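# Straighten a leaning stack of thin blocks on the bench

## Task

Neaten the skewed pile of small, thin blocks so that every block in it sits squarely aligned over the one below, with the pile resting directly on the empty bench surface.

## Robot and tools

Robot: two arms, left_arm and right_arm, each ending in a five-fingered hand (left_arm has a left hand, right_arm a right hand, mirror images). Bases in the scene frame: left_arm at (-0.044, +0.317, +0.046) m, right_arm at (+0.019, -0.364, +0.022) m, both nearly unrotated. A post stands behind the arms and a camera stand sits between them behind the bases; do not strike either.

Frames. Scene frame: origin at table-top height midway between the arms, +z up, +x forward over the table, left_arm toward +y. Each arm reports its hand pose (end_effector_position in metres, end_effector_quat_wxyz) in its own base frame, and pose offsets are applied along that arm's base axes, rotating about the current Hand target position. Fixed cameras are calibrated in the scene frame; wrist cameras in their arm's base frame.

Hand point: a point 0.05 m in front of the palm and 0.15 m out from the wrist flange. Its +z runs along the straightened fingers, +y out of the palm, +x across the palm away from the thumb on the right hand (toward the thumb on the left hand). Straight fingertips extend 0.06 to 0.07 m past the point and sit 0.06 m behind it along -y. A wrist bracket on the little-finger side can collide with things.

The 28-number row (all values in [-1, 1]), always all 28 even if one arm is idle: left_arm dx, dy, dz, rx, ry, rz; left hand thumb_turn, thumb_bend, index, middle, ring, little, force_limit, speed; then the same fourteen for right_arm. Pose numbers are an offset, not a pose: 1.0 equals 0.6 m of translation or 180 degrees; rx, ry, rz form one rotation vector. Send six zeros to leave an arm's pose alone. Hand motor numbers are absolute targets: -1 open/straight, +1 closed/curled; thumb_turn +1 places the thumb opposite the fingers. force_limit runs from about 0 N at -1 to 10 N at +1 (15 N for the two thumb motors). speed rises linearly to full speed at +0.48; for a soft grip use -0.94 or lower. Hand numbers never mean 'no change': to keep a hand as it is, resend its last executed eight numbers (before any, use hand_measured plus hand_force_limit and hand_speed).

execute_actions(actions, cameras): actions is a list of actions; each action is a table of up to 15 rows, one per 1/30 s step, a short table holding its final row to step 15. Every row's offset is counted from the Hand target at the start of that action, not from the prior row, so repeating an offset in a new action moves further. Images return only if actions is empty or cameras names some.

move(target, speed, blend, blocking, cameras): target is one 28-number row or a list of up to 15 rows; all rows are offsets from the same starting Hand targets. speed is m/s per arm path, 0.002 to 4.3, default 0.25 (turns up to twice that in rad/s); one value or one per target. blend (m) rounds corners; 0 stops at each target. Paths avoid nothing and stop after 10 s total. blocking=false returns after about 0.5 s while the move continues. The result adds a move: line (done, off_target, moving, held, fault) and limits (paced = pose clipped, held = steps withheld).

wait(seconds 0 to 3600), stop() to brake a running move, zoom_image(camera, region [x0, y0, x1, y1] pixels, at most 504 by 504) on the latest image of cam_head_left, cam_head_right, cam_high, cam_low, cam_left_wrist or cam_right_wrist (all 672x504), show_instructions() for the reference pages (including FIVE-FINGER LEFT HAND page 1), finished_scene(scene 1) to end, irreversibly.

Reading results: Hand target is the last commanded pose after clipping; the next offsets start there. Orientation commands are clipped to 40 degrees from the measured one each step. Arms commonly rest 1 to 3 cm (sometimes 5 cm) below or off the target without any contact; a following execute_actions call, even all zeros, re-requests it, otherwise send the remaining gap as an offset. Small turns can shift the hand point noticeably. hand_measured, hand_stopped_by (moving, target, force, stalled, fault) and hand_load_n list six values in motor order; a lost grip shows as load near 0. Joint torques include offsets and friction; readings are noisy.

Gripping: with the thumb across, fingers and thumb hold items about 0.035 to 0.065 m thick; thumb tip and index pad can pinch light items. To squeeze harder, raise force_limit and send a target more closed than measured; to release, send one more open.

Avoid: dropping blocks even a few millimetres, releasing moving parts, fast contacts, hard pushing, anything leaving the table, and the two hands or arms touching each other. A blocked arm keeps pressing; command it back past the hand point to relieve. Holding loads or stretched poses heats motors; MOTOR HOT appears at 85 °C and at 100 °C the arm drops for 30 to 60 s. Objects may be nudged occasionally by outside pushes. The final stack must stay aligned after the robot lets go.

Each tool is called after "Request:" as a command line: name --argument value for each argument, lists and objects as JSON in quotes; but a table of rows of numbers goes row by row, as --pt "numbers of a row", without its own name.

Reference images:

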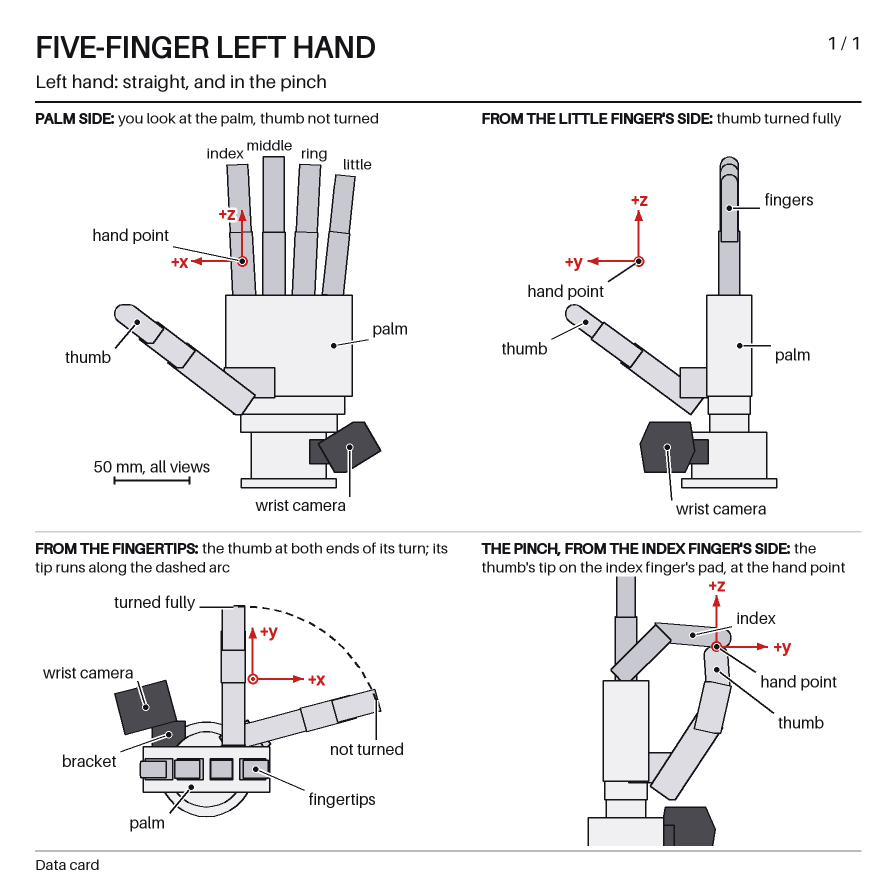

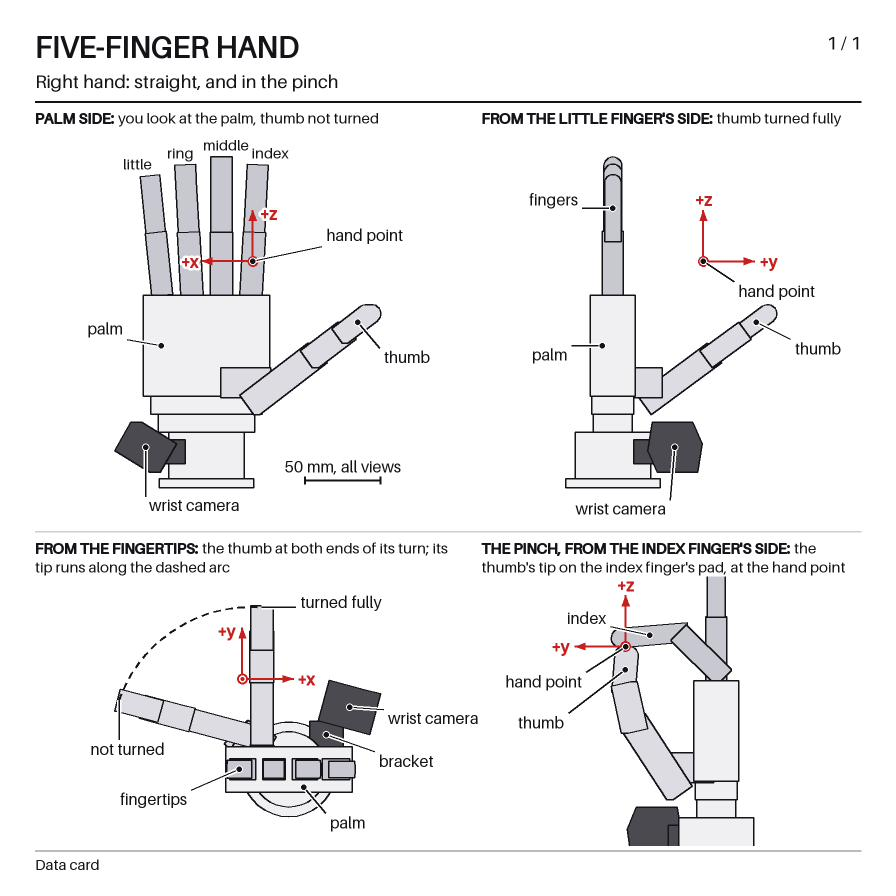

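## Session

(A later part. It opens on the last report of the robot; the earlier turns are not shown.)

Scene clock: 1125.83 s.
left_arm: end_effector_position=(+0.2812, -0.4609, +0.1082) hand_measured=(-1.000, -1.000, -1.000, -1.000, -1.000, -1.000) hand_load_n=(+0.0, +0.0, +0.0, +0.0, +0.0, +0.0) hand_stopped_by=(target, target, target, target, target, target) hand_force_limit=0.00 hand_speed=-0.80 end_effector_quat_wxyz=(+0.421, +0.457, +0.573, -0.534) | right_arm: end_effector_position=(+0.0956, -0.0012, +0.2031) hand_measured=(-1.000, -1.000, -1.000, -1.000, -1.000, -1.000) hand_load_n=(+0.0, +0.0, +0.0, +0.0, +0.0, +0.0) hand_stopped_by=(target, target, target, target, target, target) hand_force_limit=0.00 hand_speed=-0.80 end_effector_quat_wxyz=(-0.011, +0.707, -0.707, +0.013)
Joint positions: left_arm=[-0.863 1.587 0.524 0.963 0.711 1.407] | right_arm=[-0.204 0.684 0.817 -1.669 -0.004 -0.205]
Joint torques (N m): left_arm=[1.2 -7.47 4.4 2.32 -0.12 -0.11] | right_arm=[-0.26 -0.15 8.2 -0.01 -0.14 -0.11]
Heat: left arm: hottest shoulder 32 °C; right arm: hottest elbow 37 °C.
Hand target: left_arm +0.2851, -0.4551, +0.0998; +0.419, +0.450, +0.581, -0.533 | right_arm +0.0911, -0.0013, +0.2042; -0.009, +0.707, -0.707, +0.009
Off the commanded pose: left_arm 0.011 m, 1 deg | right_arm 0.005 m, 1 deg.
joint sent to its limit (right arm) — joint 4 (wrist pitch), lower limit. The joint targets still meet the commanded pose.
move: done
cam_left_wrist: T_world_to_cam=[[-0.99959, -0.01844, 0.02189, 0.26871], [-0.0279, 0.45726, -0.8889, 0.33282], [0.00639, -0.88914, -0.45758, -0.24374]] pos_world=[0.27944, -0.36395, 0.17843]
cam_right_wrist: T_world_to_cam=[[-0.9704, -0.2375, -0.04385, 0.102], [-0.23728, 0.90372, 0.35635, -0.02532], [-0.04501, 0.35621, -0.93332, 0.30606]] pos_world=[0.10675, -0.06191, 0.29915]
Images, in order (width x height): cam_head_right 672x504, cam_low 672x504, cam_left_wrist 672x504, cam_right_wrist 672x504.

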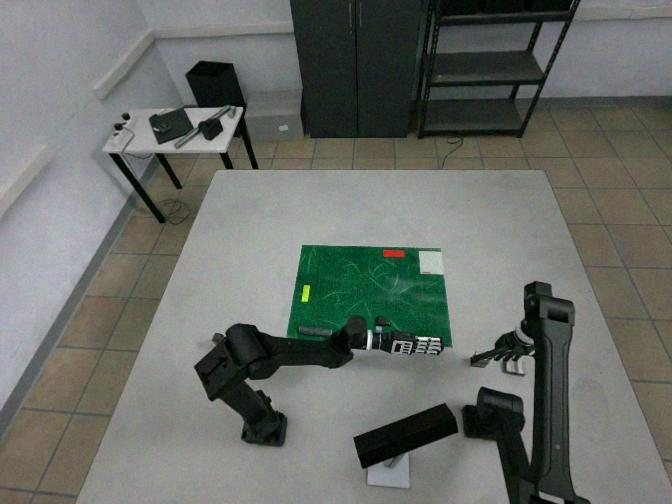

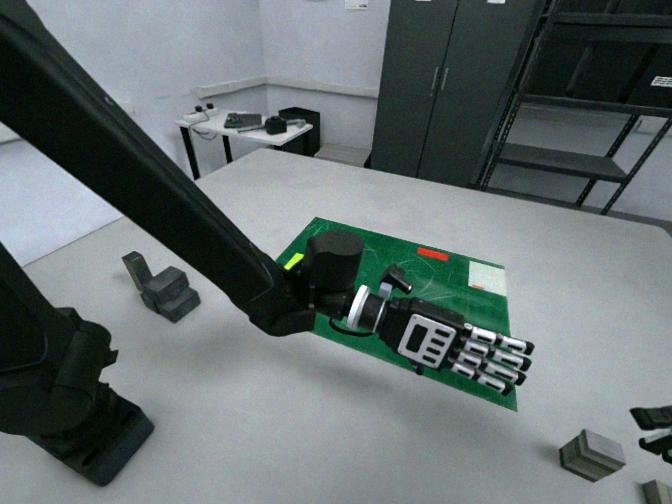

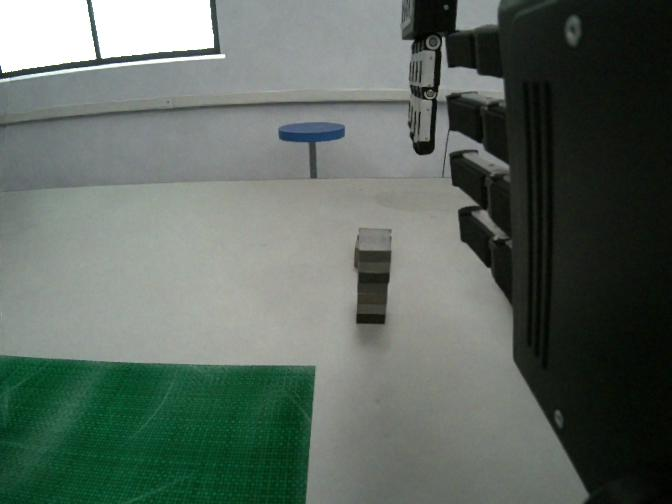

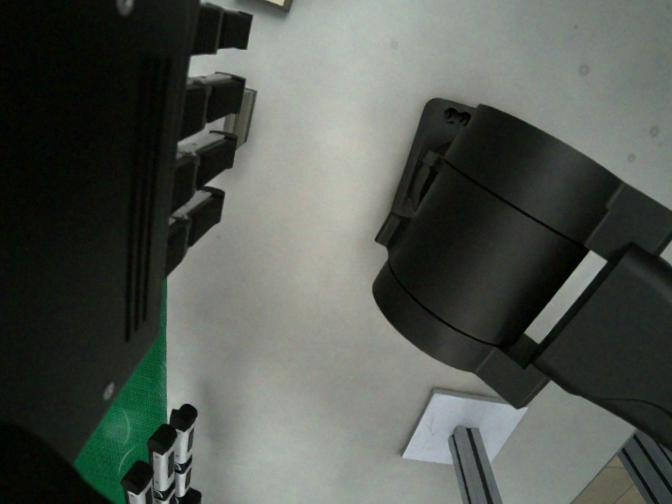

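Request:
move --pt "0 0 0 0 0 0 -1 -1 -1 -1 -1 -1 0 -0.8 -0.004 0 -0.16 0 0 0 -1 -1 -1 -1 -1 -1 0 -0.8" --speed 0.08 --cameras '["cam_left_wrist","cam_right_wrist","cam_low"]'

Scene clock: 1172.00 s.
left_arm: end_effector_position=(+0.2812, -0.4609, +0.1082) hand_measured=(-1.000, -1.000, -1.000, -1.000, -1.000, -1.000) hand_load_n=(+0.0, +0.0, +0.0, +0.0, +0.0, +0.0) hand_stopped_by=(target, target, target, target, target, target) hand_force_limit=0.00 hand_speed=-0.80 end_effector_quat_wxyz=(+0.421, +0.457, +0.573, -0.534) | right_arm: end_effector_position=(+0.0869, +0.0002, +0.1094) hand_measured=(-1.000, -1.000, -1.000, -1.000, -1.000, -1.000) hand_load_n=(+0.0, +0.0, +0.0, +0.0, +0.5, +0.0) hand_stopped_by=(target, target, target, target, target, target) hand_force_limit=0.00 hand_speed=-0.80 end_effector_quat_wxyz=(-0.006, +0.707, -0.707, +0.005)
Joint positions: left_arm=[-0.863 1.587 0.524 0.963 0.711 1.407] | right_arm=[-0.207 0.667 0.563 -1.451 -0.004 -0.207]
Joint torques (N m): left_arm=[1.2 -7.47 4.4 2.32 -0.12 -0.11] | right_arm=[-0.15 0.26 8.38 0.83 -0.09 -0.05]
Heat: left arm: hottest shoulder 31 °C; right arm: hottest elbow 36 °C.
Hand target: left_arm +0.2851, -0.4551, +0.0998; +0.419, +0.450, +0.581, -0.533 | right_arm +0.0887, -0.0012, +0.1082; -0.009, +0.707, -0.707, +0.009
Off the commanded pose: left_arm 0.011 m, 1 deg | right_arm 0.003 m, 1 deg.
move: done
cam_left_wrist: T_world_to_cam=[[-0.99959, -0.01844, 0.02189, 0.26871], [-0.0279, 0.45726, -0.8889, 0.33282], [0.00639, -0.88914, -0.45758, -0.24374]] pos_world=[0.27944, -0.36395, 0.17843]
cam_right_wrist: T_world_to_cam=[[-0.97117, -0.23699, -0.02593, 0.08793], [-0.22993, 0.90237, 0.36451, 0.00312], [-0.06299, 0.35996, -0.93084, 0.21898]] pos_world=[0.09991, -0.0608, 0.20498]
Images, in order (width x height): cam_low 672x504, cam_left_wrist 672x504, cam_right_wrist 672x504.

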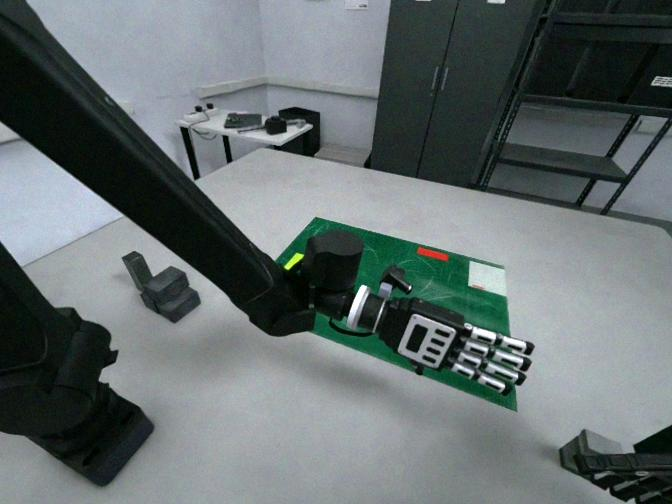

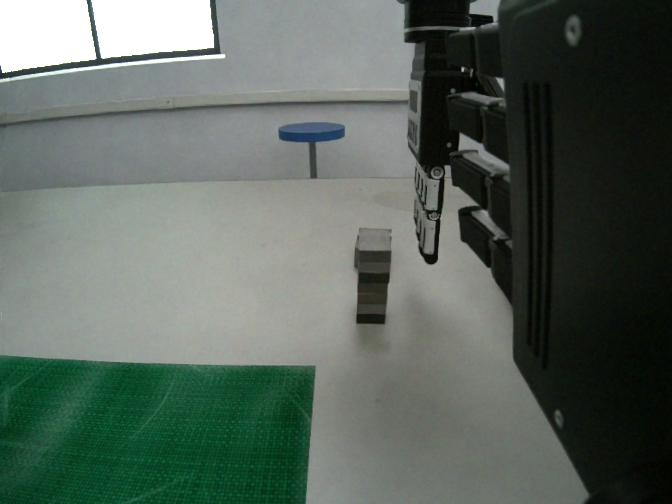

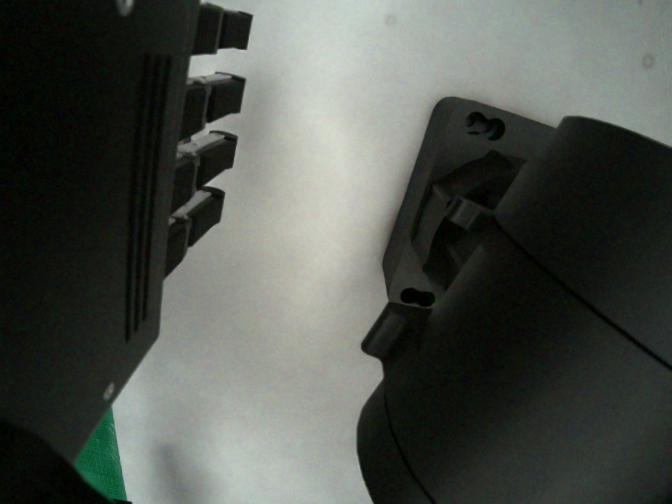

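Request:
move --pt "0 0 0 0 0 0 -1 -1 -1 -1 -1 -1 0 -0.8 0.004 0 -0.090 0 0 0 -1 -1 -1 -1 -1 -1 0 -0.8" --speed 0.05 --cameras '["cam_left_wrist","cam_right_wrist"]'

Request:
zoom_image --camera "cam_left_wrist" --region '[340, 140, 460, 340]'

Scene clock: 1176.93 s.
left_arm: end_effector_position=(+0.2812, -0.4609, +0.1082) hand_measured=(-1.000, -1.000, -1.000, -1.000, -1.000, -1.000) hand_load_n=(+0.0, +0.0, +0.0, +0.0, +0.0, +0.0) hand_stopped_by=(target, target, target, target, target, target) hand_force_limit=0.00 hand_speed=-0.80 end_effector_quat_wxyz=(+0.421, +0.457, +0.573, -0.534) | right_arm: end_effector_position=(+0.0900, -0.0004, +0.0561) hand_measured=(-1.000, -1.000, -1.000, -1.000, -1.000, -1.000) hand_load_n=(+0.0, +0.0, +0.0, +0.0, +0.0, +0.5) hand_stopped_by=(target, target, target, target, target, target) hand_force_limit=0.00 hand_speed=-0.80 end_effector_quat_wxyz=(-0.009, +0.707, -0.707, +0.010)
Joint positions: left_arm=[-0.863 1.587 0.524 0.963 0.711 1.407] | right_arm=[-0.207 0.708 0.436 -1.272 -0.004 -0.207]
Joint torques (N m): left_arm=[1.14 -7.47 4.4 2.3 -0.12 -0.11] | right_arm=[0.38 1.32 7.94 0.73 -0.09 -0.06]
Heat: left arm: hottest shoulder 31 °C; right arm: hottest elbow 36 °C.
Hand target: left_arm +0.2851, -0.4551, +0.0998; +0.419, +0.450, +0.581, -0.533 | right_arm +0.0911, -0.0012, +0.0542; -0.009, +0.707, -0.707, +0.009
Off the commanded pose: left_arm 0.011 m, 1 deg | right_arm 0.002 m, 0 deg.
move: done
cam_left_wrist: T_world_to_cam=[[-0.99959, -0.01844, 0.02189, 0.26871], [-0.0279, 0.45726, -0.8889, 0.33282], [0.00639, -0.88914, -0.45758, -0.24374]] pos_world=[0.27944, -0.36395, 0.17843]
cam_right_wrist: T_world_to_cam=[[-0.9708, -0.23708, -0.03654, 0.08997], [-0.23411, 0.90323, 0.35968, 0.02458], [-0.05227, 0.35774, -0.93236, 0.16894]] pos_world=[0.10193, -0.06131, 0.15196]

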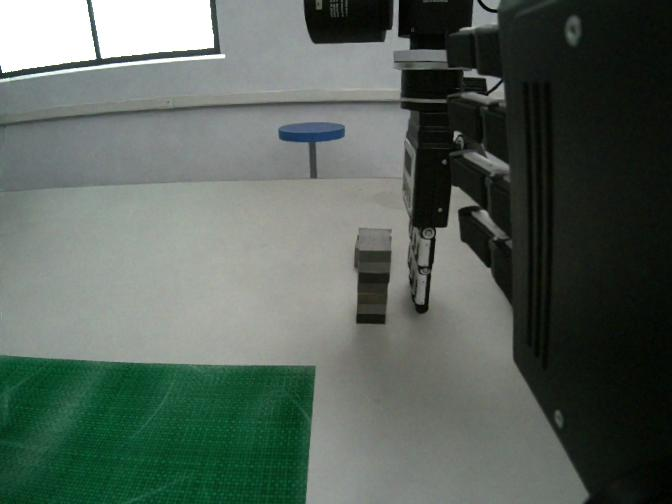

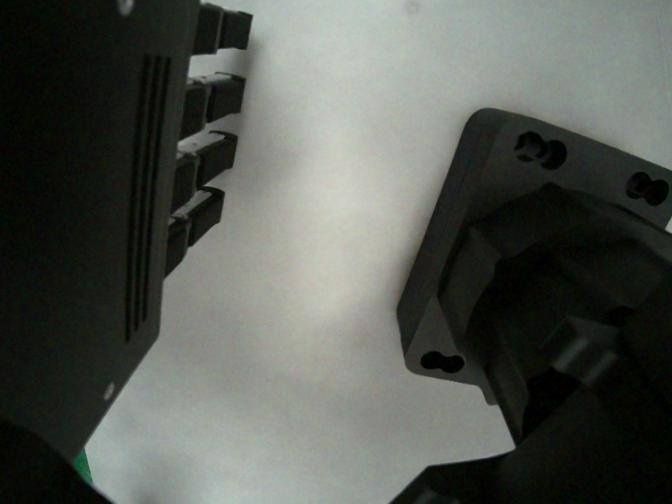

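Scaled by 2.520 from the camera's image (finer frame: 960x720).

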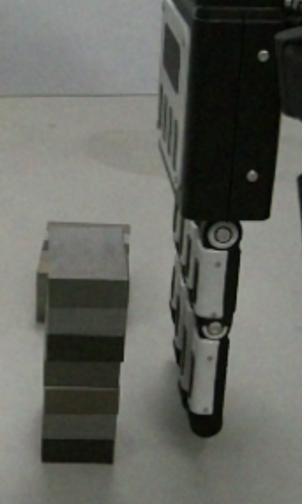

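Request:
move --pt "0 0 0 0 0 0 -1 -1 -1 -1 -1 -1 0 -0.8 0.03 0 -0.002 0 0 0 -1 -1 -1 -1 -1 -1 0 -0.8" --speed 0.03 --cameras '["cam_left_wrist"]'

Request:
zoom_image --camera "cam_left_wrist" --region '[340, 200, 440, 340]'

Scene clock: 1186.50 s.
left_arm: end_effector_position=(+0.2812, -0.4609, +0.1082) hand_measured=(-1.000, -1.000, -1.000, -1.000, -1.000, -1.000) hand_load_n=(+0.0, +0.0, -0.5, +0.0, +0.0, +0.0) hand_stopped_by=(target, target, target, target, target, target) hand_force_limit=0.00 hand_speed=-0.80 end_effector_quat_wxyz=(+0.421, +0.457, +0.573, -0.534) | right_arm: end_effector_position=(+0.0984, -0.0010, +0.0483) hand_measured=(-1.000, -1.000, -1.000, -1.000, -1.000, -1.000) hand_load_n=(+0.0, +0.0, +0.0, -0.5, +0.0, +0.0) hand_stopped_by=(target, target, target, target, target, target) hand_force_limit=0.00 hand_speed=-0.80 end_effector_quat_wxyz=(-0.004, +0.707, -0.707, +0.002)
Joint positions: left_arm=[-0.863 1.587 0.524 0.963 0.711 1.407] | right_arm=[-0.199 0.777 0.437 -1.222 -0.004 -0.2]
Joint torques (N m): left_arm=[1.2 -7.53 4.38 2.3 -0.12 -0.11] | right_arm=[0.97 1.44 9.73 0.62 -0.08 0.03]
Heat: left arm: hottest shoulder 31 °C; right arm: hottest elbow 37 °C.
Hand target: left_arm +0.2851, -0.4551, +0.0998; +0.419, +0.450, +0.581, -0.533 | right_arm +0.1091, -0.0013, +0.0530; -0.009, +0.707, -0.707, +0.009
Off the commanded pose: left_arm 0.011 m, 1 deg | right_arm 0.012 m, 1 deg.
move: off_target (right_arm)
cam_left_wrist: T_world_to_cam=[[-0.99959, -0.01844, 0.02189, 0.26871], [-0.0279, 0.45726, -0.8889, 0.33282], [0.00639, -0.88914, -0.45758, -0.24374]] pos_world=[0.27944, -0.36395, 0.17843]

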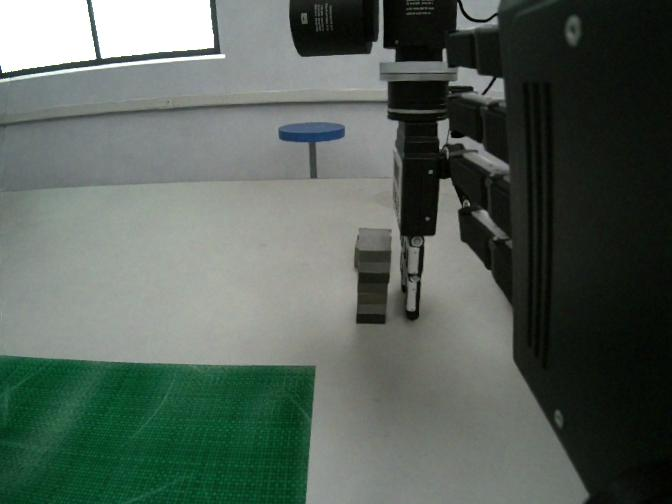

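Scaled by 3.600 from the camera's image (finer frame: 960x720).

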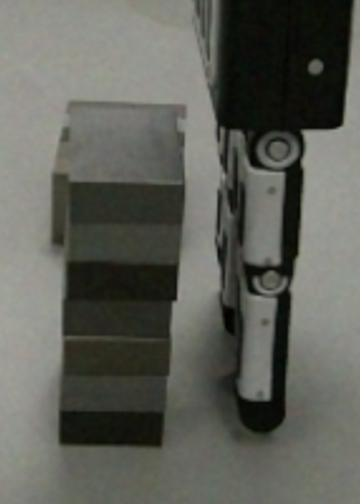

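Request:
move --pt "0 0 0 0 0 0 -1 -1 -1 -1 -1 -1 0 -0.8 0 0 0.012 0 -0.002 0 -1 -1 -1 -1 -1 -1 0 -0.8" --pt "0 0 0 0 0 0 -1 -1 -1 -1 -1 -1 0 -0.8 0.01 0 0.012 0 -0.002 0 -1 -1 -1 -1 -1 -1 0 -0.8" --speed 0.03 --cameras '["cam_left_wrist"]'

Request:
zoom_image --camera "cam_left_wrist" --region '[340, 200, 440, 340]'

Scene clock: 1191.73 s.
left_arm: end_effector_position=(+0.2812, -0.4609, +0.1082) hand_measured=(-1.000, -1.000, -1.000, -1.000, -1.000, -1.000) hand_load_n=(+0.0, +0.0, +0.0, +0.0, +0.0, +0.0) hand_stopped_by=(target, target, target, target, target, target) hand_force_limit=0.00 hand_speed=-0.80 end_effector_quat_wxyz=(+0.421, +0.457, +0.573, -0.534) | right_arm: end_effector_position=(+0.0991, -0.0006, +0.0493) hand_measured=(-1.000, -1.000, -1.000, -1.000, -1.000, -1.000) hand_load_n=(+0.5, +0.0, +0.0, +0.0, +0.0, +0.0) hand_stopped_by=(target, target, target, target, target, target) hand_force_limit=0.00 hand_speed=-0.80 end_effector_quat_wxyz=(-0.001, +0.707, -0.707, -0.001)
Joint positions: left_arm=[-0.863 1.587 0.524 0.963 0.711 1.407] | right_arm=[-0.196 0.788 0.442 -1.225 -0.003 -0.195]
Joint torques (N m): left_arm=[1.2 -7.53 4.4 2.32 -0.12 -0.11] | right_arm=[1.85 0.97 11.07 0.44 -0.19 0.1]
Heat: left arm: hottest shoulder 31 °C; right arm: hottest elbow 37 °C.
Hand target: left_arm +0.2851, -0.4551, +0.0998; +0.419, +0.450, +0.581, -0.533 | right_arm +0.1151, -0.0013, +0.0602; -0.011, +0.707, -0.707, +0.011
Off the commanded pose: left_arm 0.011 m, 1 deg | right_arm 0.019 m, 2 deg.
move: off_target (right_arm)
cam_left_wrist: T_world_to_cam=[[-0.99959, -0.01844, 0.02189, 0.26871], [-0.0279, 0.45726, -0.8889, 0.33282], [0.00639, -0.88914, -0.45758, -0.24374]] pos_world=[0.27944, -0.36395, 0.17843]

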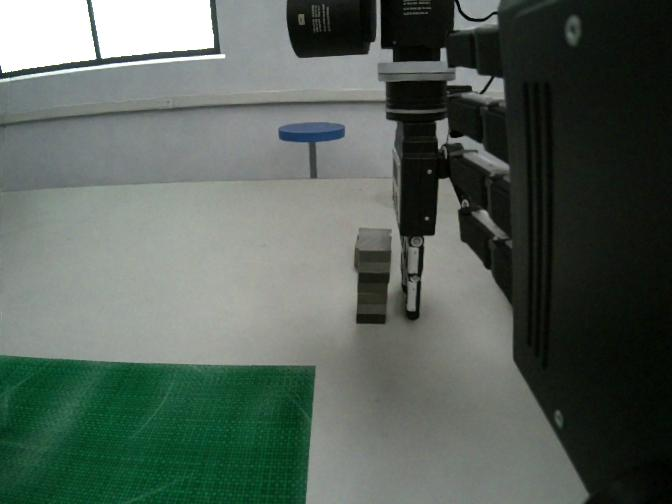

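Scaled by 3.600 from the camera's image (finer frame: 960x720).

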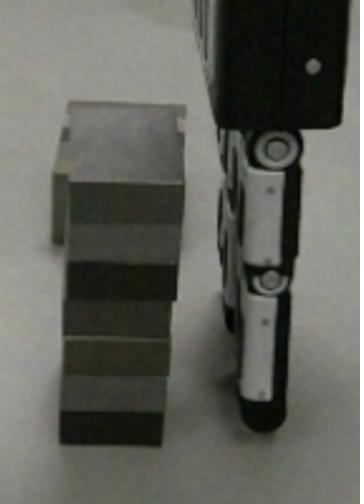

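Request:
move --pt "0 0 0 0 0 0 -1 -1 -1 -1 -1 -1 0 -0.8 -0.002 0 0.018 0 0 0 -1 -1 -1 -1 -1 -1 0 -0.8" --speed 0.03

Scene clock: 1194.70 s.
left_arm: end_effector_position=(+0.2812, -0.4609, +0.1082) hand_measured=(-1.000, -1.000, -1.000, -1.000, -1.000, -1.000) hand_load_n=(+0.0, +0.0, +0.0, +0.0, +0.0, +0.0) hand_stopped_by=(target, target, target, target, target, target) hand_force_limit=0.00 hand_speed=-0.80 end_effector_quat_wxyz=(+0.421, +0.457, +0.573, -0.534) | right_arm: end_effector_position=(+0.0950, +0.0003, +0.0537) hand_measured=(-1.000, -1.000, -1.000, -1.000, -1.000, -1.000) hand_load_n=(+0.0, +0.0, +0.0, +0.0, +0.0, +0.0) hand_stopped_by=(target, target, target, target, target, target) hand_force_limit=0.00 hand_speed=-0.80 end_effector_quat_wxyz=(+0.004, +0.707, -0.707, -0.009)
Joint positions: left_arm=[-0.863 1.587 0.524 0.963 0.711 1.407] | right_arm=[-0.195 0.788 0.451 -1.253 -0.003 -0.195]
Joint torques (N m): left_arm=[1.2 -7.47 4.4 2.3 -0.12 -0.11] | right_arm=[0.85 -0.32 11.9 -0.27 -0.13 0.11]
Heat: left arm: hottest shoulder 31 °C; right arm: hottest elbow 38 °C.
Hand target: left_arm +0.2851, -0.4551, +0.0998; +0.419, +0.450, +0.581, -0.533 | right_arm +0.1139, -0.0012, +0.0709; -0.011, +0.707, -0.707, +0.011
Off the commanded pose: left_arm 0.011 m, 1 deg | right_arm 0.026 m, 3 deg.
move: off_target (right_arm)

Request:
move --pt "0 0 0 0 0 0 -1 -1 -1 -1 -1 -1 0 -0.8 -0.04 0 0.065 0 0.001 0 -1 -1 -1 -1 -1 -1 0 -0.8" --pt "0 0 0 0 0 0 -1 -1 -1 -1 -1 -1 0 -0.8 -0.033 0 -0.008 0 0.001 0 -1 -1 -1 -1 -1 -1 0 -0.8" --speed 0.06

Scene clock: 1208.97 s.
left_arm: end_effector_position=(+0.2812, -0.4609, +0.1082) hand_measured=(-1.000, -1.000, -1.000, -1.000, -1.000, -1.000) hand_load_n=(+0.0, +0.0, +0.0, +0.0, +0.0, +0.0) hand_stopped_by=(target, target, target, target, target, target) hand_force_limit=0.00 hand_speed=-0.80 end_effector_quat_wxyz=(+0.421, +0.457, +0.573, -0.534) | right_arm: end_effector_position=(+0.0926, -0.0008, +0.0680) hand_measured=(-1.000, -1.000, -1.000, -1.000, -1.000, -1.000) hand_load_n=(+0.0, +0.0, +0.0, +0.0, +0.0, +0.0) hand_stopped_by=(target, target, target, target, target, target) hand_force_limit=0.00 hand_speed=-0.80 end_effector_quat_wxyz=(-0.009, +0.707, -0.707, +0.011)
Joint positions: left_arm=[-0.863 1.587 0.524 0.963 0.711 1.407] | right_arm=[-0.205 0.703 0.467 -1.306 -0.003 -0.205]
Joint torques (N m): left_arm=[1.2 -7.47 4.4 2.32 -0.12 -0.11] | right_arm=[-0.21 1.08 8.13 0.57 -0.11 -0.01]
Heat: left arm: hottest shoulder 31 °C; right arm: hottest elbow 38 °C.
Hand target: left_arm +0.2851, -0.4551, +0.0998; +0.419, +0.450, +0.581, -0.533 | right_arm +0.0941, -0.0012, +0.0662; -0.010, +0.707, -0.707, +0.010
Off the commanded pose: left_arm 0.011 m, 1 deg | right_arm 0.002 m, 0 deg.
move: done

Request:
move --pt "0 0 0 0 0 0 -1 -1 -1 -1 -1 -1 0 -0.8 0.024 0 -0.020 0 0 0 -1 -1 -1 -1 -1 -1 0 -0.8" --speed 0.03 --cameras '["cam_left_wrist"]'

Request:
zoom_image --camera "cam_left_wrist" --region '[340, 200, 440, 340]'

Scene clock: 1212.57 s.
left_arm: end_effector_position=(+0.2812, -0.4609, +0.1082) hand_measured=(-1.000, -1.000, -1.000, -1.000, -1.000, -1.000) hand_load_n=(-0.5, +0.0, +0.0, +0.0, +0.0, +0.0) hand_stopped_by=(target, target, target, target, target, target) hand_force_limit=0.00 hand_speed=-0.80 end_effector_quat_wxyz=(+0.421, +0.457, +0.573, -0.534) | right_arm: end_effector_position=(+0.1068, -0.0029, +0.0561) hand_measured=(-1.000, -1.000, -1.000, -1.000, -1.000, -1.000) hand_load_n=(+0.0, +0.0, +0.0, +0.5, +0.0, +0.0) hand_stopped_by=(target, target, target, target, target, target) hand_force_limit=0.00 hand_speed=-0.80 end_effector_quat_wxyz=(-0.009, +0.707, -0.707, +0.011)
Joint positions: left_arm=[-0.863 1.587 0.524 0.963 0.711 1.407] | right_arm=[-0.2 0.777 0.462 -1.226 -0.003 -0.201]
Joint torques (N m): left_arm=[1.2 -7.47 4.4 2.3 -0.12 -0.11] | right_arm=[0.91 0.62 8.08 0.69 -0.07 0.07]
Heat: left arm: hottest shoulder 31 °C; right arm: hottest elbow 38 °C.
Hand target: left_arm +0.2851, -0.4551, +0.0998; +0.419, +0.450, +0.581, -0.533 | right_arm +0.1086, -0.0012, +0.0542; -0.010, +0.707, -0.707, +0.010
Off the commanded pose: left_arm 0.011 m, 1 deg | right_arm 0.003 m, 0 deg.
move: done
cam_left_wrist: T_world_to_cam=[[-0.99959, -0.01844, 0.02189, 0.26871], [-0.0279, 0.45726, -0.8889, 0.33282], [0.00639, -0.88914, -0.45758, -0.24374]] pos_world=[0.27944, -0.36395, 0.17843]

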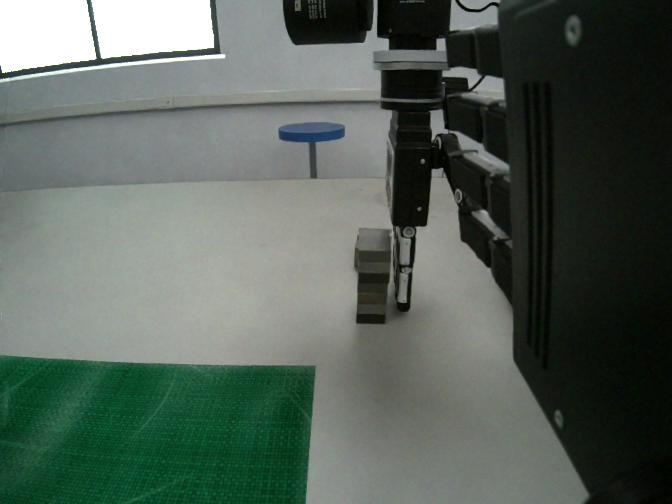

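Scaled by 3.600 from the camera's image (finer frame: 960x720).

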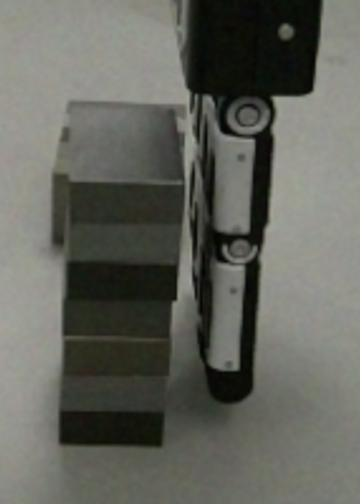

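Request:
move --pt "0 0 0 0 0 0 -1 -1 -1 -1 -1 -1 0 -0.8 0.010 0 -0.004 0 0 0 -1 -1 -1 -1 -1 -1 0 -0.8" --speed 0.02 --cameras '["cam_left_wrist"]'

Request:
zoom_image --camera "cam_left_wrist" --region '[340, 200, 440, 340]'

Scene clock: 1217.83 s.
left_arm: end_effector_position=(+0.2812, -0.4609, +0.1082) hand_measured=(-1.000, -1.000, -1.000, -1.000, -1.000, -1.000) hand_load_n=(+0.0, +0.0, +0.0, +0.0, +0.0, +0.0) hand_stopped_by=(target, target, target, target, target, target) hand_force_limit=0.00 hand_speed=-0.80 end_effector_quat_wxyz=(+0.421, +0.457, +0.573, -0.534) | right_arm: end_effector_position=(+0.1111, -0.0026, +0.0524) hand_measured=(-1.000, -1.000, -1.000, -1.000, -1.000, -1.000) hand_load_n=(+0.0, +0.0, +0.0, +0.0, +0.0, +0.0) hand_stopped_by=(target, target, target, target, target, target) hand_force_limit=0.00 hand_speed=-0.80 end_effector_quat_wxyz=(-0.008, +0.707, -0.707, +0.009)
Joint positions: left_arm=[-0.863 1.587 0.524 0.963 0.711 1.407] | right_arm=[-0.193 0.805 0.462 -1.203 -0.003 -0.194]
Joint torques (N m): left_arm=[1.2 -7.47 4.4 2.3 -0.12 -0.11] | right_arm=[0.85 0.38 8.18 0.62 -0.12 0.07]
Heat: left arm: hottest shoulder 31 °C; right arm: hottest elbow 38 °C.
Hand target: left_arm +0.2851, -0.4551, +0.0998; +0.419, +0.450, +0.581, -0.533 | right_arm +0.1145, -0.0012, +0.0518; -0.010, +0.707, -0.707, +0.010
Off the commanded pose: left_arm 0.011 m, 1 deg | right_arm 0.004 m, 0 deg.
move: done
cam_left_wrist: T_world_to_cam=[[-0.99959, -0.01844, 0.02189, 0.26871], [-0.0279, 0.45726, -0.8889, 0.33282], [0.00639, -0.88914, -0.45758, -0.24374]] pos_world=[0.27944, -0.36395, 0.17843]

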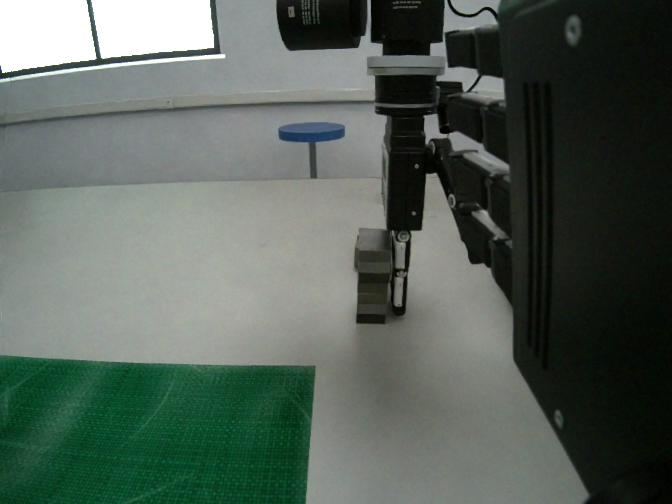

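Scaled by 3.600 from the camera's image (finer frame: 960x720).

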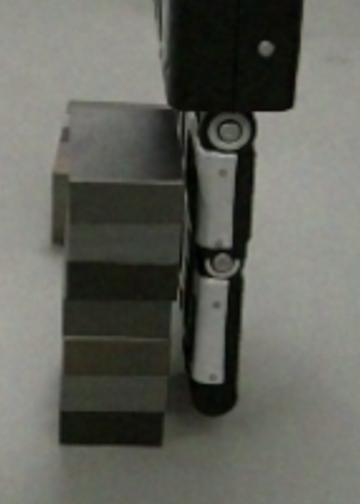

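Request:
move --pt "0 0 0 0 0 0 -1 -1 -1 -1 -1 -1 0 -0.8 0.008 0 -0.001 0 -0.0005 0 -1 -1 -1 -1 -1 -1 0 -0.8" --speed 0.02 --cameras '["cam_left_wrist"]'

Request:
zoom_image --camera "cam_left_wrist" --region '[340, 200, 440, 340]'

Scene clock: 1221.33 s.
left_arm: end_effector_position=(+0.2812, -0.4609, +0.1082) hand_measured=(-1.000, -1.000, -1.000, -1.000, -1.000, -1.000) hand_load_n=(+0.0, +0.0, +0.0, +0.0, +0.0, +0.0) hand_stopped_by=(target, target, target, target, target, target) hand_force_limit=0.00 hand_speed=-0.80 end_effector_quat_wxyz=(+0.421, +0.457, +0.573, -0.534) | right_arm: end_effector_position=(+0.1134, -0.0023, +0.0500) hand_measured=(-1.000, -1.000, -1.000, -1.000, -1.000, -1.000) hand_load_n=(+0.0, +0.0, +0.0, +0.0, +0.0, +0.0) hand_stopped_by=(target, target, target, target, target, target) hand_force_limit=0.00 hand_speed=-0.80 end_effector_quat_wxyz=(-0.007, +0.707, -0.707, +0.007)
Joint positions: left_arm=[-0.863 1.587 0.524 0.963 0.711 1.407] | right_arm=[-0.189 0.823 0.462 -1.19 -0.003 -0.19]
Joint torques (N m): left_arm=[1.26 -7.53 4.4 2.3 -0.12 -0.11] | right_arm=[1.03 0.21 8.58 0.66 -0.13 0.06]
Heat: left arm: hottest shoulder 31 °C; right arm: hottest elbow 38 °C.
Hand target: left_arm +0.2851, -0.4551, +0.0998; +0.419, +0.450, +0.581, -0.533 | right_arm +0.1193, -0.0012, +0.0512; -0.011, +0.707, -0.707, +0.011
Off the commanded pose: left_arm 0.011 m, 1 deg | right_arm 0.006 m, 1 deg.
move: done
cam_left_wrist: T_world_to_cam=[[-0.99959, -0.01844, 0.02189, 0.26871], [-0.0279, 0.45726, -0.8889, 0.33282], [0.00639, -0.88914, -0.45758, -0.24374]] pos_world=[0.27944, -0.36395, 0.17843]

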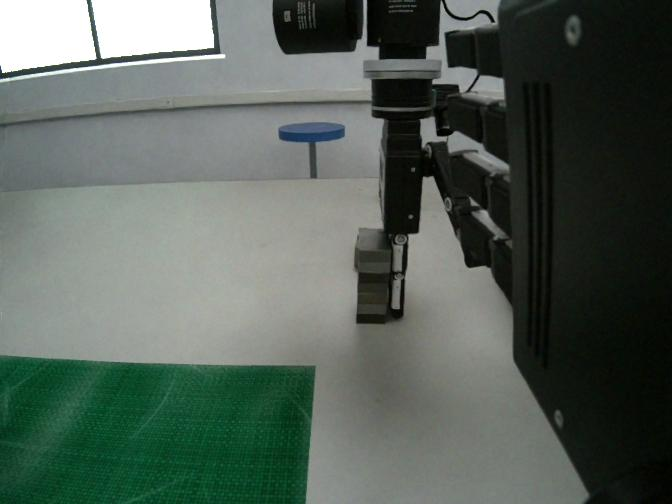

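Scaled by 3.600 from the camera's image (finer frame: 960x720).

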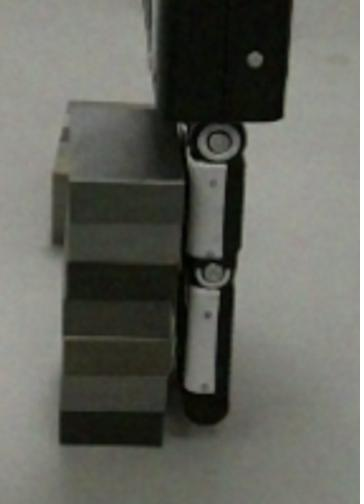

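Request:
move --pt "0 0 0 0 0 0 -1 -1 -1 -1 -1 -1 0 -0.8 0.008 0 0.005 0 -0.0005 0 -1 -1 -1 -1 -1 -1 0 -0.8" --speed 0.02 --cameras '["cam_left_wrist"]'

Request:
zoom_image --camera "cam_left_wrist" --region '[340, 200, 440, 340]'

Scene clock: 1224.17 s.
left_arm: end_effector_position=(+0.2812, -0.4609, +0.1082) hand_measured=(-1.000, -1.000, -1.000, -1.000, -1.000, -1.000) hand_load_n=(+0.0, +0.0, +0.0, +0.0, +0.0, +0.0) hand_stopped_by=(target, target, target, target, target, target) hand_force_limit=0.00 hand_speed=-0.80 end_effector_quat_wxyz=(+0.421, +0.457, +0.573, -0.534) | right_arm: end_effector_position=(+0.1129, -0.0015, +0.0491) hand_measured=(-1.000, -1.000, -1.000, -1.000, -1.000, -1.000) hand_load_n=(+0.0, +0.0, +0.0, +0.0, +0.0, +0.0) hand_stopped_by=(target, target, target, target, target, target) hand_force_limit=0.00 hand_speed=-0.80 end_effector_quat_wxyz=(-0.004, +0.707, -0.707, +0.004)
Joint positions: left_arm=[-0.863 1.587 0.524 0.963 0.711 1.407] | right_arm=[-0.185 0.833 0.462 -1.189 -0.003 -0.186]
Joint torques (N m): left_arm=[1.2 -7.47 4.41 2.3 -0.12 -0.11] | right_arm=[1.67 0.03 9.7 0.66 -0.16 0.05]
Heat: left arm: hottest shoulder 31 °C; right arm: hottest elbow 38 °C.
Hand target: left_arm +0.2851, -0.4551, +0.0998; +0.419, +0.450, +0.581, -0.533 | right_arm +0.1241, -0.0012, +0.0542; -0.011, +0.707, -0.707, +0.011
Off the commanded pose: left_arm 0.011 m, 1 deg | right_arm 0.012 m, 1 deg.
move: off_target (right_arm)
cam_left_wrist: T_world_to_cam=[[-0.99959, -0.01844, 0.02189, 0.26871], [-0.0279, 0.45726, -0.8889, 0.33282], [0.00639, -0.88914, -0.45758, -0.24374]] pos_world=[0.27944, -0.36395, 0.17843]

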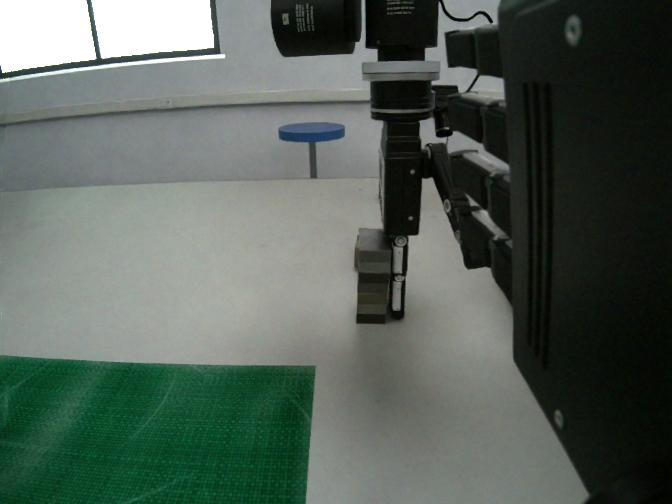

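Scaled by 3.600 from the camera's image (finer frame: 960x720).

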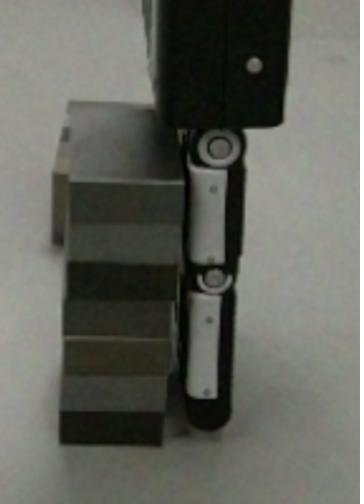

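Request:
move --pt "0 0 0 0 0 0 -1 -1 -1 -1 -1 -1 0 -0.8 -0.0435 0 0.068 0 0.0005 0 -1 -1 -1 -1 -1 -1 0 -0.8" --pt "0 0 0 0 0 0 -1 -1 -1 -1 -1 -1 0 -0.8 -0.042 0 0.035 0 0.0005 0 -1 -1 -1 -1 -1 -1 0 -0.8" --pt "0 0 0 0 0 0 -1 -1 -1 -1 -1 -1 0 -0.8 -0.0145 0 0.009 0 0.0005 0 -1 -1 -1 -1 -1 -1 0 -0.8" --speed '[0.05,0.05,0.03]' --cameras '["cam_left_wrist"]'

Request:
zoom_image --camera "cam_left_wrist" --region '[340, 200, 440, 340]'

Scene clock: 1236.07 s.
left_arm: end_effector_position=(+0.2812, -0.4609, +0.1082) hand_measured=(-1.000, -1.000, -1.000, -1.000, -1.000, -1.000) hand_load_n=(+0.0, -0.5, +0.0, +0.0, +0.0, +0.0) hand_stopped_by=(target, target, target, target, target, target) hand_force_limit=0.00 hand_speed=-0.80 end_effector_quat_wxyz=(+0.421, +0.457, +0.573, -0.534) | right_arm: end_effector_position=(+0.1129, -0.0027, +0.0610) hand_measured=(-1.000, -1.000, -1.000, -1.000, -1.000, -1.000) hand_load_n=(+0.0, +0.0, +0.0, +0.0, +0.0, +0.0) hand_stopped_by=(target, target, target, target, target, target) hand_force_limit=0.00 hand_speed=-0.80 end_effector_quat_wxyz=(-0.009, +0.708, -0.706, +0.011)
Joint positions: left_arm=[-0.863 1.587 0.524 0.963 0.711 1.407] | right_arm=[-0.191 0.796 0.482 -1.229 -0.003 -0.193]
Joint torques (N m): left_arm=[1.2 -7.47 4.4 2.3 -0.12 -0.11] | right_arm=[1.03 0.5 8.12 0.55 -0.12 0.06]
Heat: left arm: hottest shoulder 31 °C; right arm: hottest elbow 38 °C.
Hand target: left_arm +0.2851, -0.4551, +0.0998; +0.419, +0.450, +0.581, -0.533 | right_arm +0.1154, -0.0012, +0.0596; -0.011, +0.707, -0.707, +0.010
Off the commanded pose: left_arm 0.011 m, 1 deg | right_arm 0.003 m, 0 deg.
move: done
cam_left_wrist: T_world_to_cam=[[-0.99959, -0.01844, 0.02189, 0.26871], [-0.0279, 0.45726, -0.8889, 0.33282], [0.00639, -0.88914, -0.45758, -0.24374]] pos_world=[0.27944, -0.36395, 0.17843]

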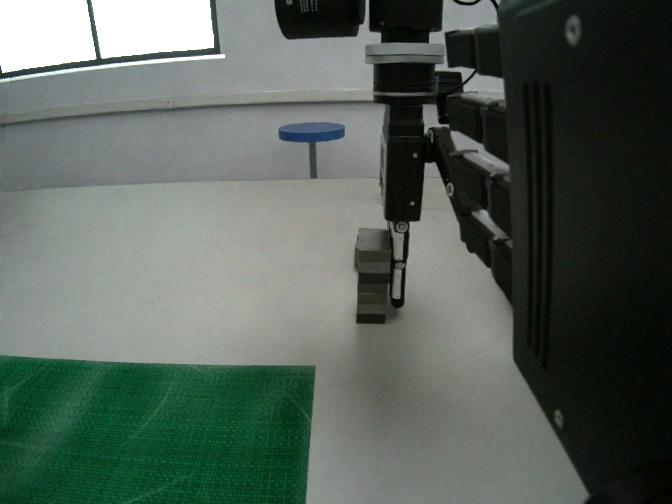

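Scaled by 3.600 from the camera's image (finer frame: 960x720).

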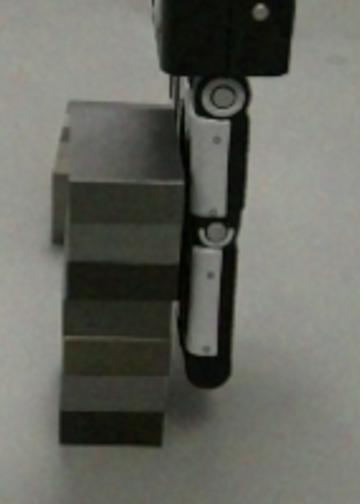

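Request:
move --pt "0 0 0 0 0 0 -1 -1 -1 -1 -1 -1 0 -0.8 0.0075 0 -0.0055 0 0 0 -1 -1 -1 -1 -1 -1 0 -0.8" --speed 0.02 --cameras '["cam_left_wrist"]'

Request:
zoom_image --camera "cam_left_wrist" --region '[340, 200, 440, 340]'

Scene clock: 1239.40 s.
left_arm: end_effector_position=(+0.2812, -0.4609, +0.1082) hand_measured=(-1.000, -1.000, -1.000, -1.000, -1.000, -1.000) hand_load_n=(+0.0, +0.0, +0.0, +0.0, +0.0, +0.0) hand_stopped_by=(target, target, target, target, target, target) hand_force_limit=0.00 hand_speed=-0.80 end_effector_quat_wxyz=(+0.421, +0.457, +0.573, -0.534) | right_arm: end_effector_position=(+0.1154, -0.0027, +0.0581) hand_measured=(-1.000, -1.000, -1.000, -1.000, -1.000, -1.000) hand_load_n=(+0.0, +0.0, -0.5, +0.0, +0.0, +0.0) hand_stopped_by=(target, target, target, target, target, target) hand_force_limit=0.00 hand_speed=-0.80 end_effector_quat_wxyz=(-0.007, +0.708, -0.706, +0.008)
Joint positions: left_arm=[-0.863 1.587 0.524 0.963 0.711 1.407] | right_arm=[-0.188 0.818 0.482 -1.214 -0.003 -0.191]
Joint torques (N m): left_arm=[1.2 -7.47 4.4 2.32 -0.12 -0.11] | right_arm=[1.03 0.21 8.01 0.87 -0.08 0.07]
Heat: left arm: hottest shoulder 31 °C; right arm: hottest elbow 39 °C.
Hand target: left_arm +0.2851, -0.4551, +0.0998; +0.419, +0.450, +0.581, -0.533 | right_arm +0.1199, -0.0012, +0.0563; -0.011, +0.707, -0.707, +0.011
Off the commanded pose: left_arm 0.011 m, 1 deg | right_arm 0.005 m, 1 deg.
move: done
cam_left_wrist: T_world_to_cam=[[-0.99959, -0.01844, 0.02189, 0.26871], [-0.0279, 0.45726, -0.8889, 0.33282], [0.00639, -0.88914, -0.45758, -0.24374]] pos_world=[0.27944, -0.36395, 0.17843]

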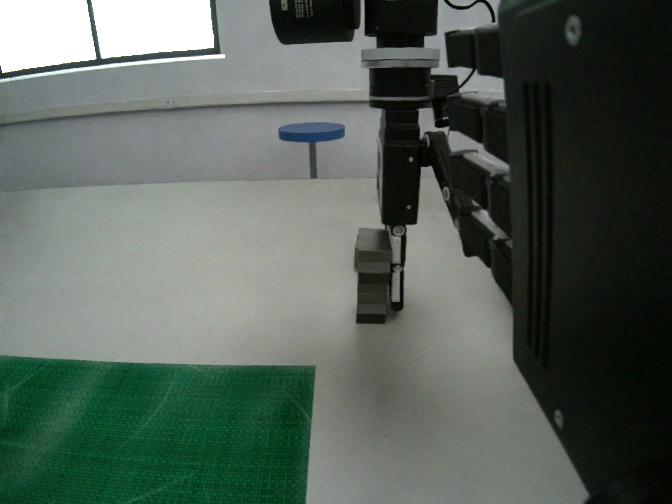

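Scaled by 3.600 from the camera's image (finer frame: 960x720).

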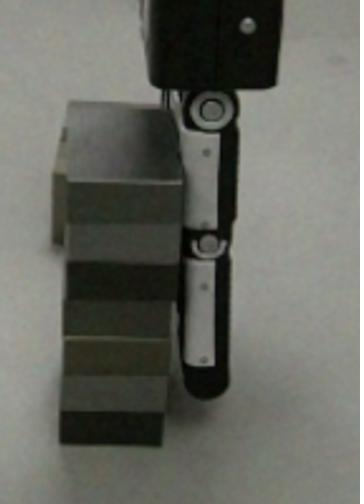

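Request:
move --pt "0 0 0 0 0 0 -1 -1 -1 -1 -1 -1 0 -0.8 0.0075 0 -0.004 0 0 0 -1 -1 -1 -1 -1 -1 0 -0.8" --speed 0.02 --cameras '["cam_left_wrist"]'

Request:
zoom_image --camera "cam_left_wrist" --region '[340, 200, 440, 340]'

Scene clock: 1242.27 s.
left_arm: end_effector_position=(+0.2812, -0.4609, +0.1082) hand_measured=(-1.000, -1.000, -1.000, -1.000, -1.000, -1.000) hand_load_n=(+0.0, +0.0, +0.0, +0.0, +0.0, +0.0) hand_stopped_by=(target, target, target, target, target, target) hand_force_limit=0.00 hand_speed=-0.80 end_effector_quat_wxyz=(+0.421, +0.457, +0.573, -0.534) | right_arm: end_effector_position=(+0.1166, -0.0026, +0.0566) hand_measured=(-1.000, -1.000, -1.000, -1.000, -1.000, -1.000) hand_load_n=(+0.0, +0.0, -0.5, +0.0, +0.0, +0.5) hand_stopped_by=(target, target, target, target, target, target) hand_force_limit=0.00 hand_speed=-0.80 end_effector_quat_wxyz=(-0.006, +0.709, -0.706, +0.006)
Joint positions: left_arm=[-0.863 1.587 0.524 0.963 0.711 1.407] | right_arm=[-0.186 0.829 0.482 -1.206 -0.003 -0.19]
Joint torques (N m): left_arm=[1.2 -7.53 4.4 2.32 -0.12 -0.11] | right_arm=[0.85 0.73 8.08 1.55 -0.1 0.14]
Heat: left arm: hottest shoulder 31 °C; right arm: hottest elbow 39 °C.
Hand target: left_arm +0.2851, -0.4551, +0.0998; +0.419, +0.450, +0.581, -0.533 | right_arm +0.1244, -0.0012, +0.0539; -0.011, +0.707, -0.707, +0.011
Off the commanded pose: left_arm 0.011 m, 1 deg | right_arm 0.008 m, 1 deg.
move: done
cam_left_wrist: T_world_to_cam=[[-0.99959, -0.01844, 0.02189, 0.26871], [-0.0279, 0.45726, -0.8889, 0.33282], [0.00639, -0.88914, -0.45758, -0.24374]] pos_world=[0.27944, -0.36395, 0.17843]

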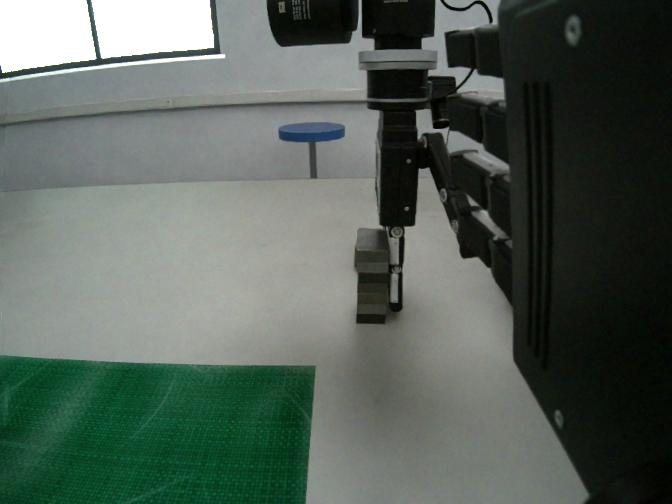

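Scaled by 3.600 from the camera's image (finer frame: 960x720).

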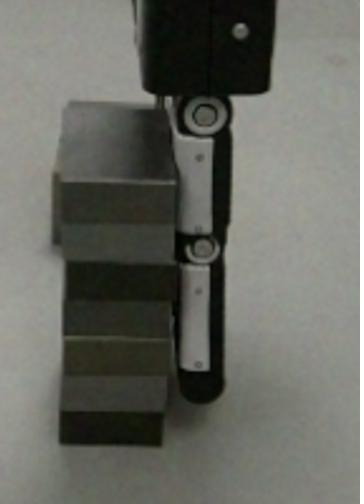

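Request:
move --pt "0 0 0 0 0 0 -1 -1 -1 -1 -1 -1 0 -0.8 0.006 0 -0.004 0 -0.003 0 -1 -1 -1 -1 -1 -1 0 -0.8" --speed 0.02 --cameras '["cam_left_wrist"]'

Request:
zoom_image --camera "cam_left_wrist" --region '[340, 200, 440, 340]'

Scene clock: 1246.70 s.
left_arm: end_effector_position=(+0.2812, -0.4609, +0.1082) hand_measured=(-1.000, -1.000, -1.000, -1.000, -1.000, -1.000) hand_load_n=(+0.0, +0.0, +0.0, +0.0, +0.0, +0.0) hand_stopped_by=(target, target, target, target, target, target) hand_force_limit=0.00 hand_speed=-0.80 end_effector_quat_wxyz=(+0.421, +0.457, +0.573, -0.534) | right_arm: end_effector_position=(+0.1165, -0.0025, +0.0563) hand_measured=(-1.000, -1.000, -1.000, -1.000, -1.000, -1.000) hand_load_n=(+0.0, +0.0, -1.0, +0.0, +0.0, +0.0) hand_stopped_by=(target, target, target, target, target, target) hand_force_limit=0.00 hand_speed=-0.80 end_effector_quat_wxyz=(-0.005, +0.709, -0.705, +0.005)
Joint positions: left_arm=[-0.863 1.587 0.524 0.963 0.711 1.407] | right_arm=[-0.185 0.832 0.482 -1.206 -0.003 -0.19]
Joint torques (N m): left_arm=[1.14 -7.53 4.4 2.32 -0.12 -0.11] | right_arm=[0.97 1.67 8.06 2.28 -0.23 0.11]
Heat: left arm: hottest shoulder 31 °C; right arm: hottest elbow 39 °C.
Hand target: left_arm +0.2851, -0.4551, +0.0998; +0.419, +0.450, +0.581, -0.533 | right_arm +0.1280, -0.0012, +0.0515; -0.014, +0.707, -0.707, +0.014
Off the commanded pose: left_arm 0.011 m, 1 deg | right_arm 0.013 m, 1 deg.
move: off_target (right_arm)
cam_left_wrist: T_world_to_cam=[[-0.99959, -0.01844, 0.02189, 0.26871], [-0.0279, 0.45726, -0.8889, 0.33282], [0.00639, -0.88914, -0.45758, -0.24374]] pos_world=[0.27944, -0.36395, 0.17843]

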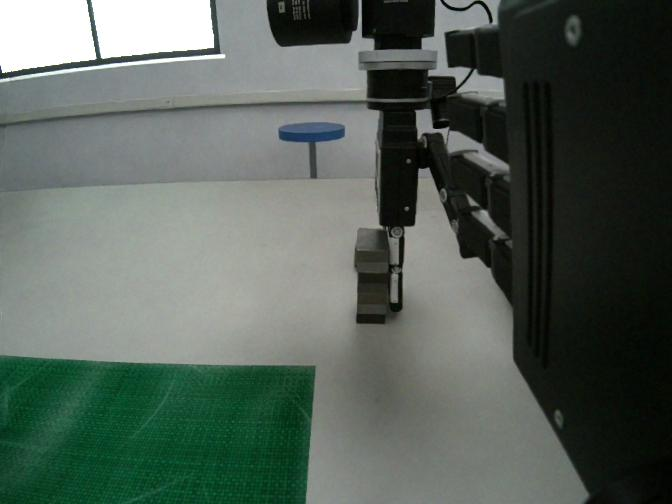

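Scaled by 3.600 from the camera's image (finer frame: 960x720).

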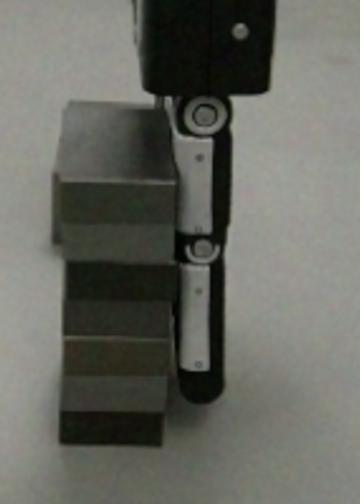

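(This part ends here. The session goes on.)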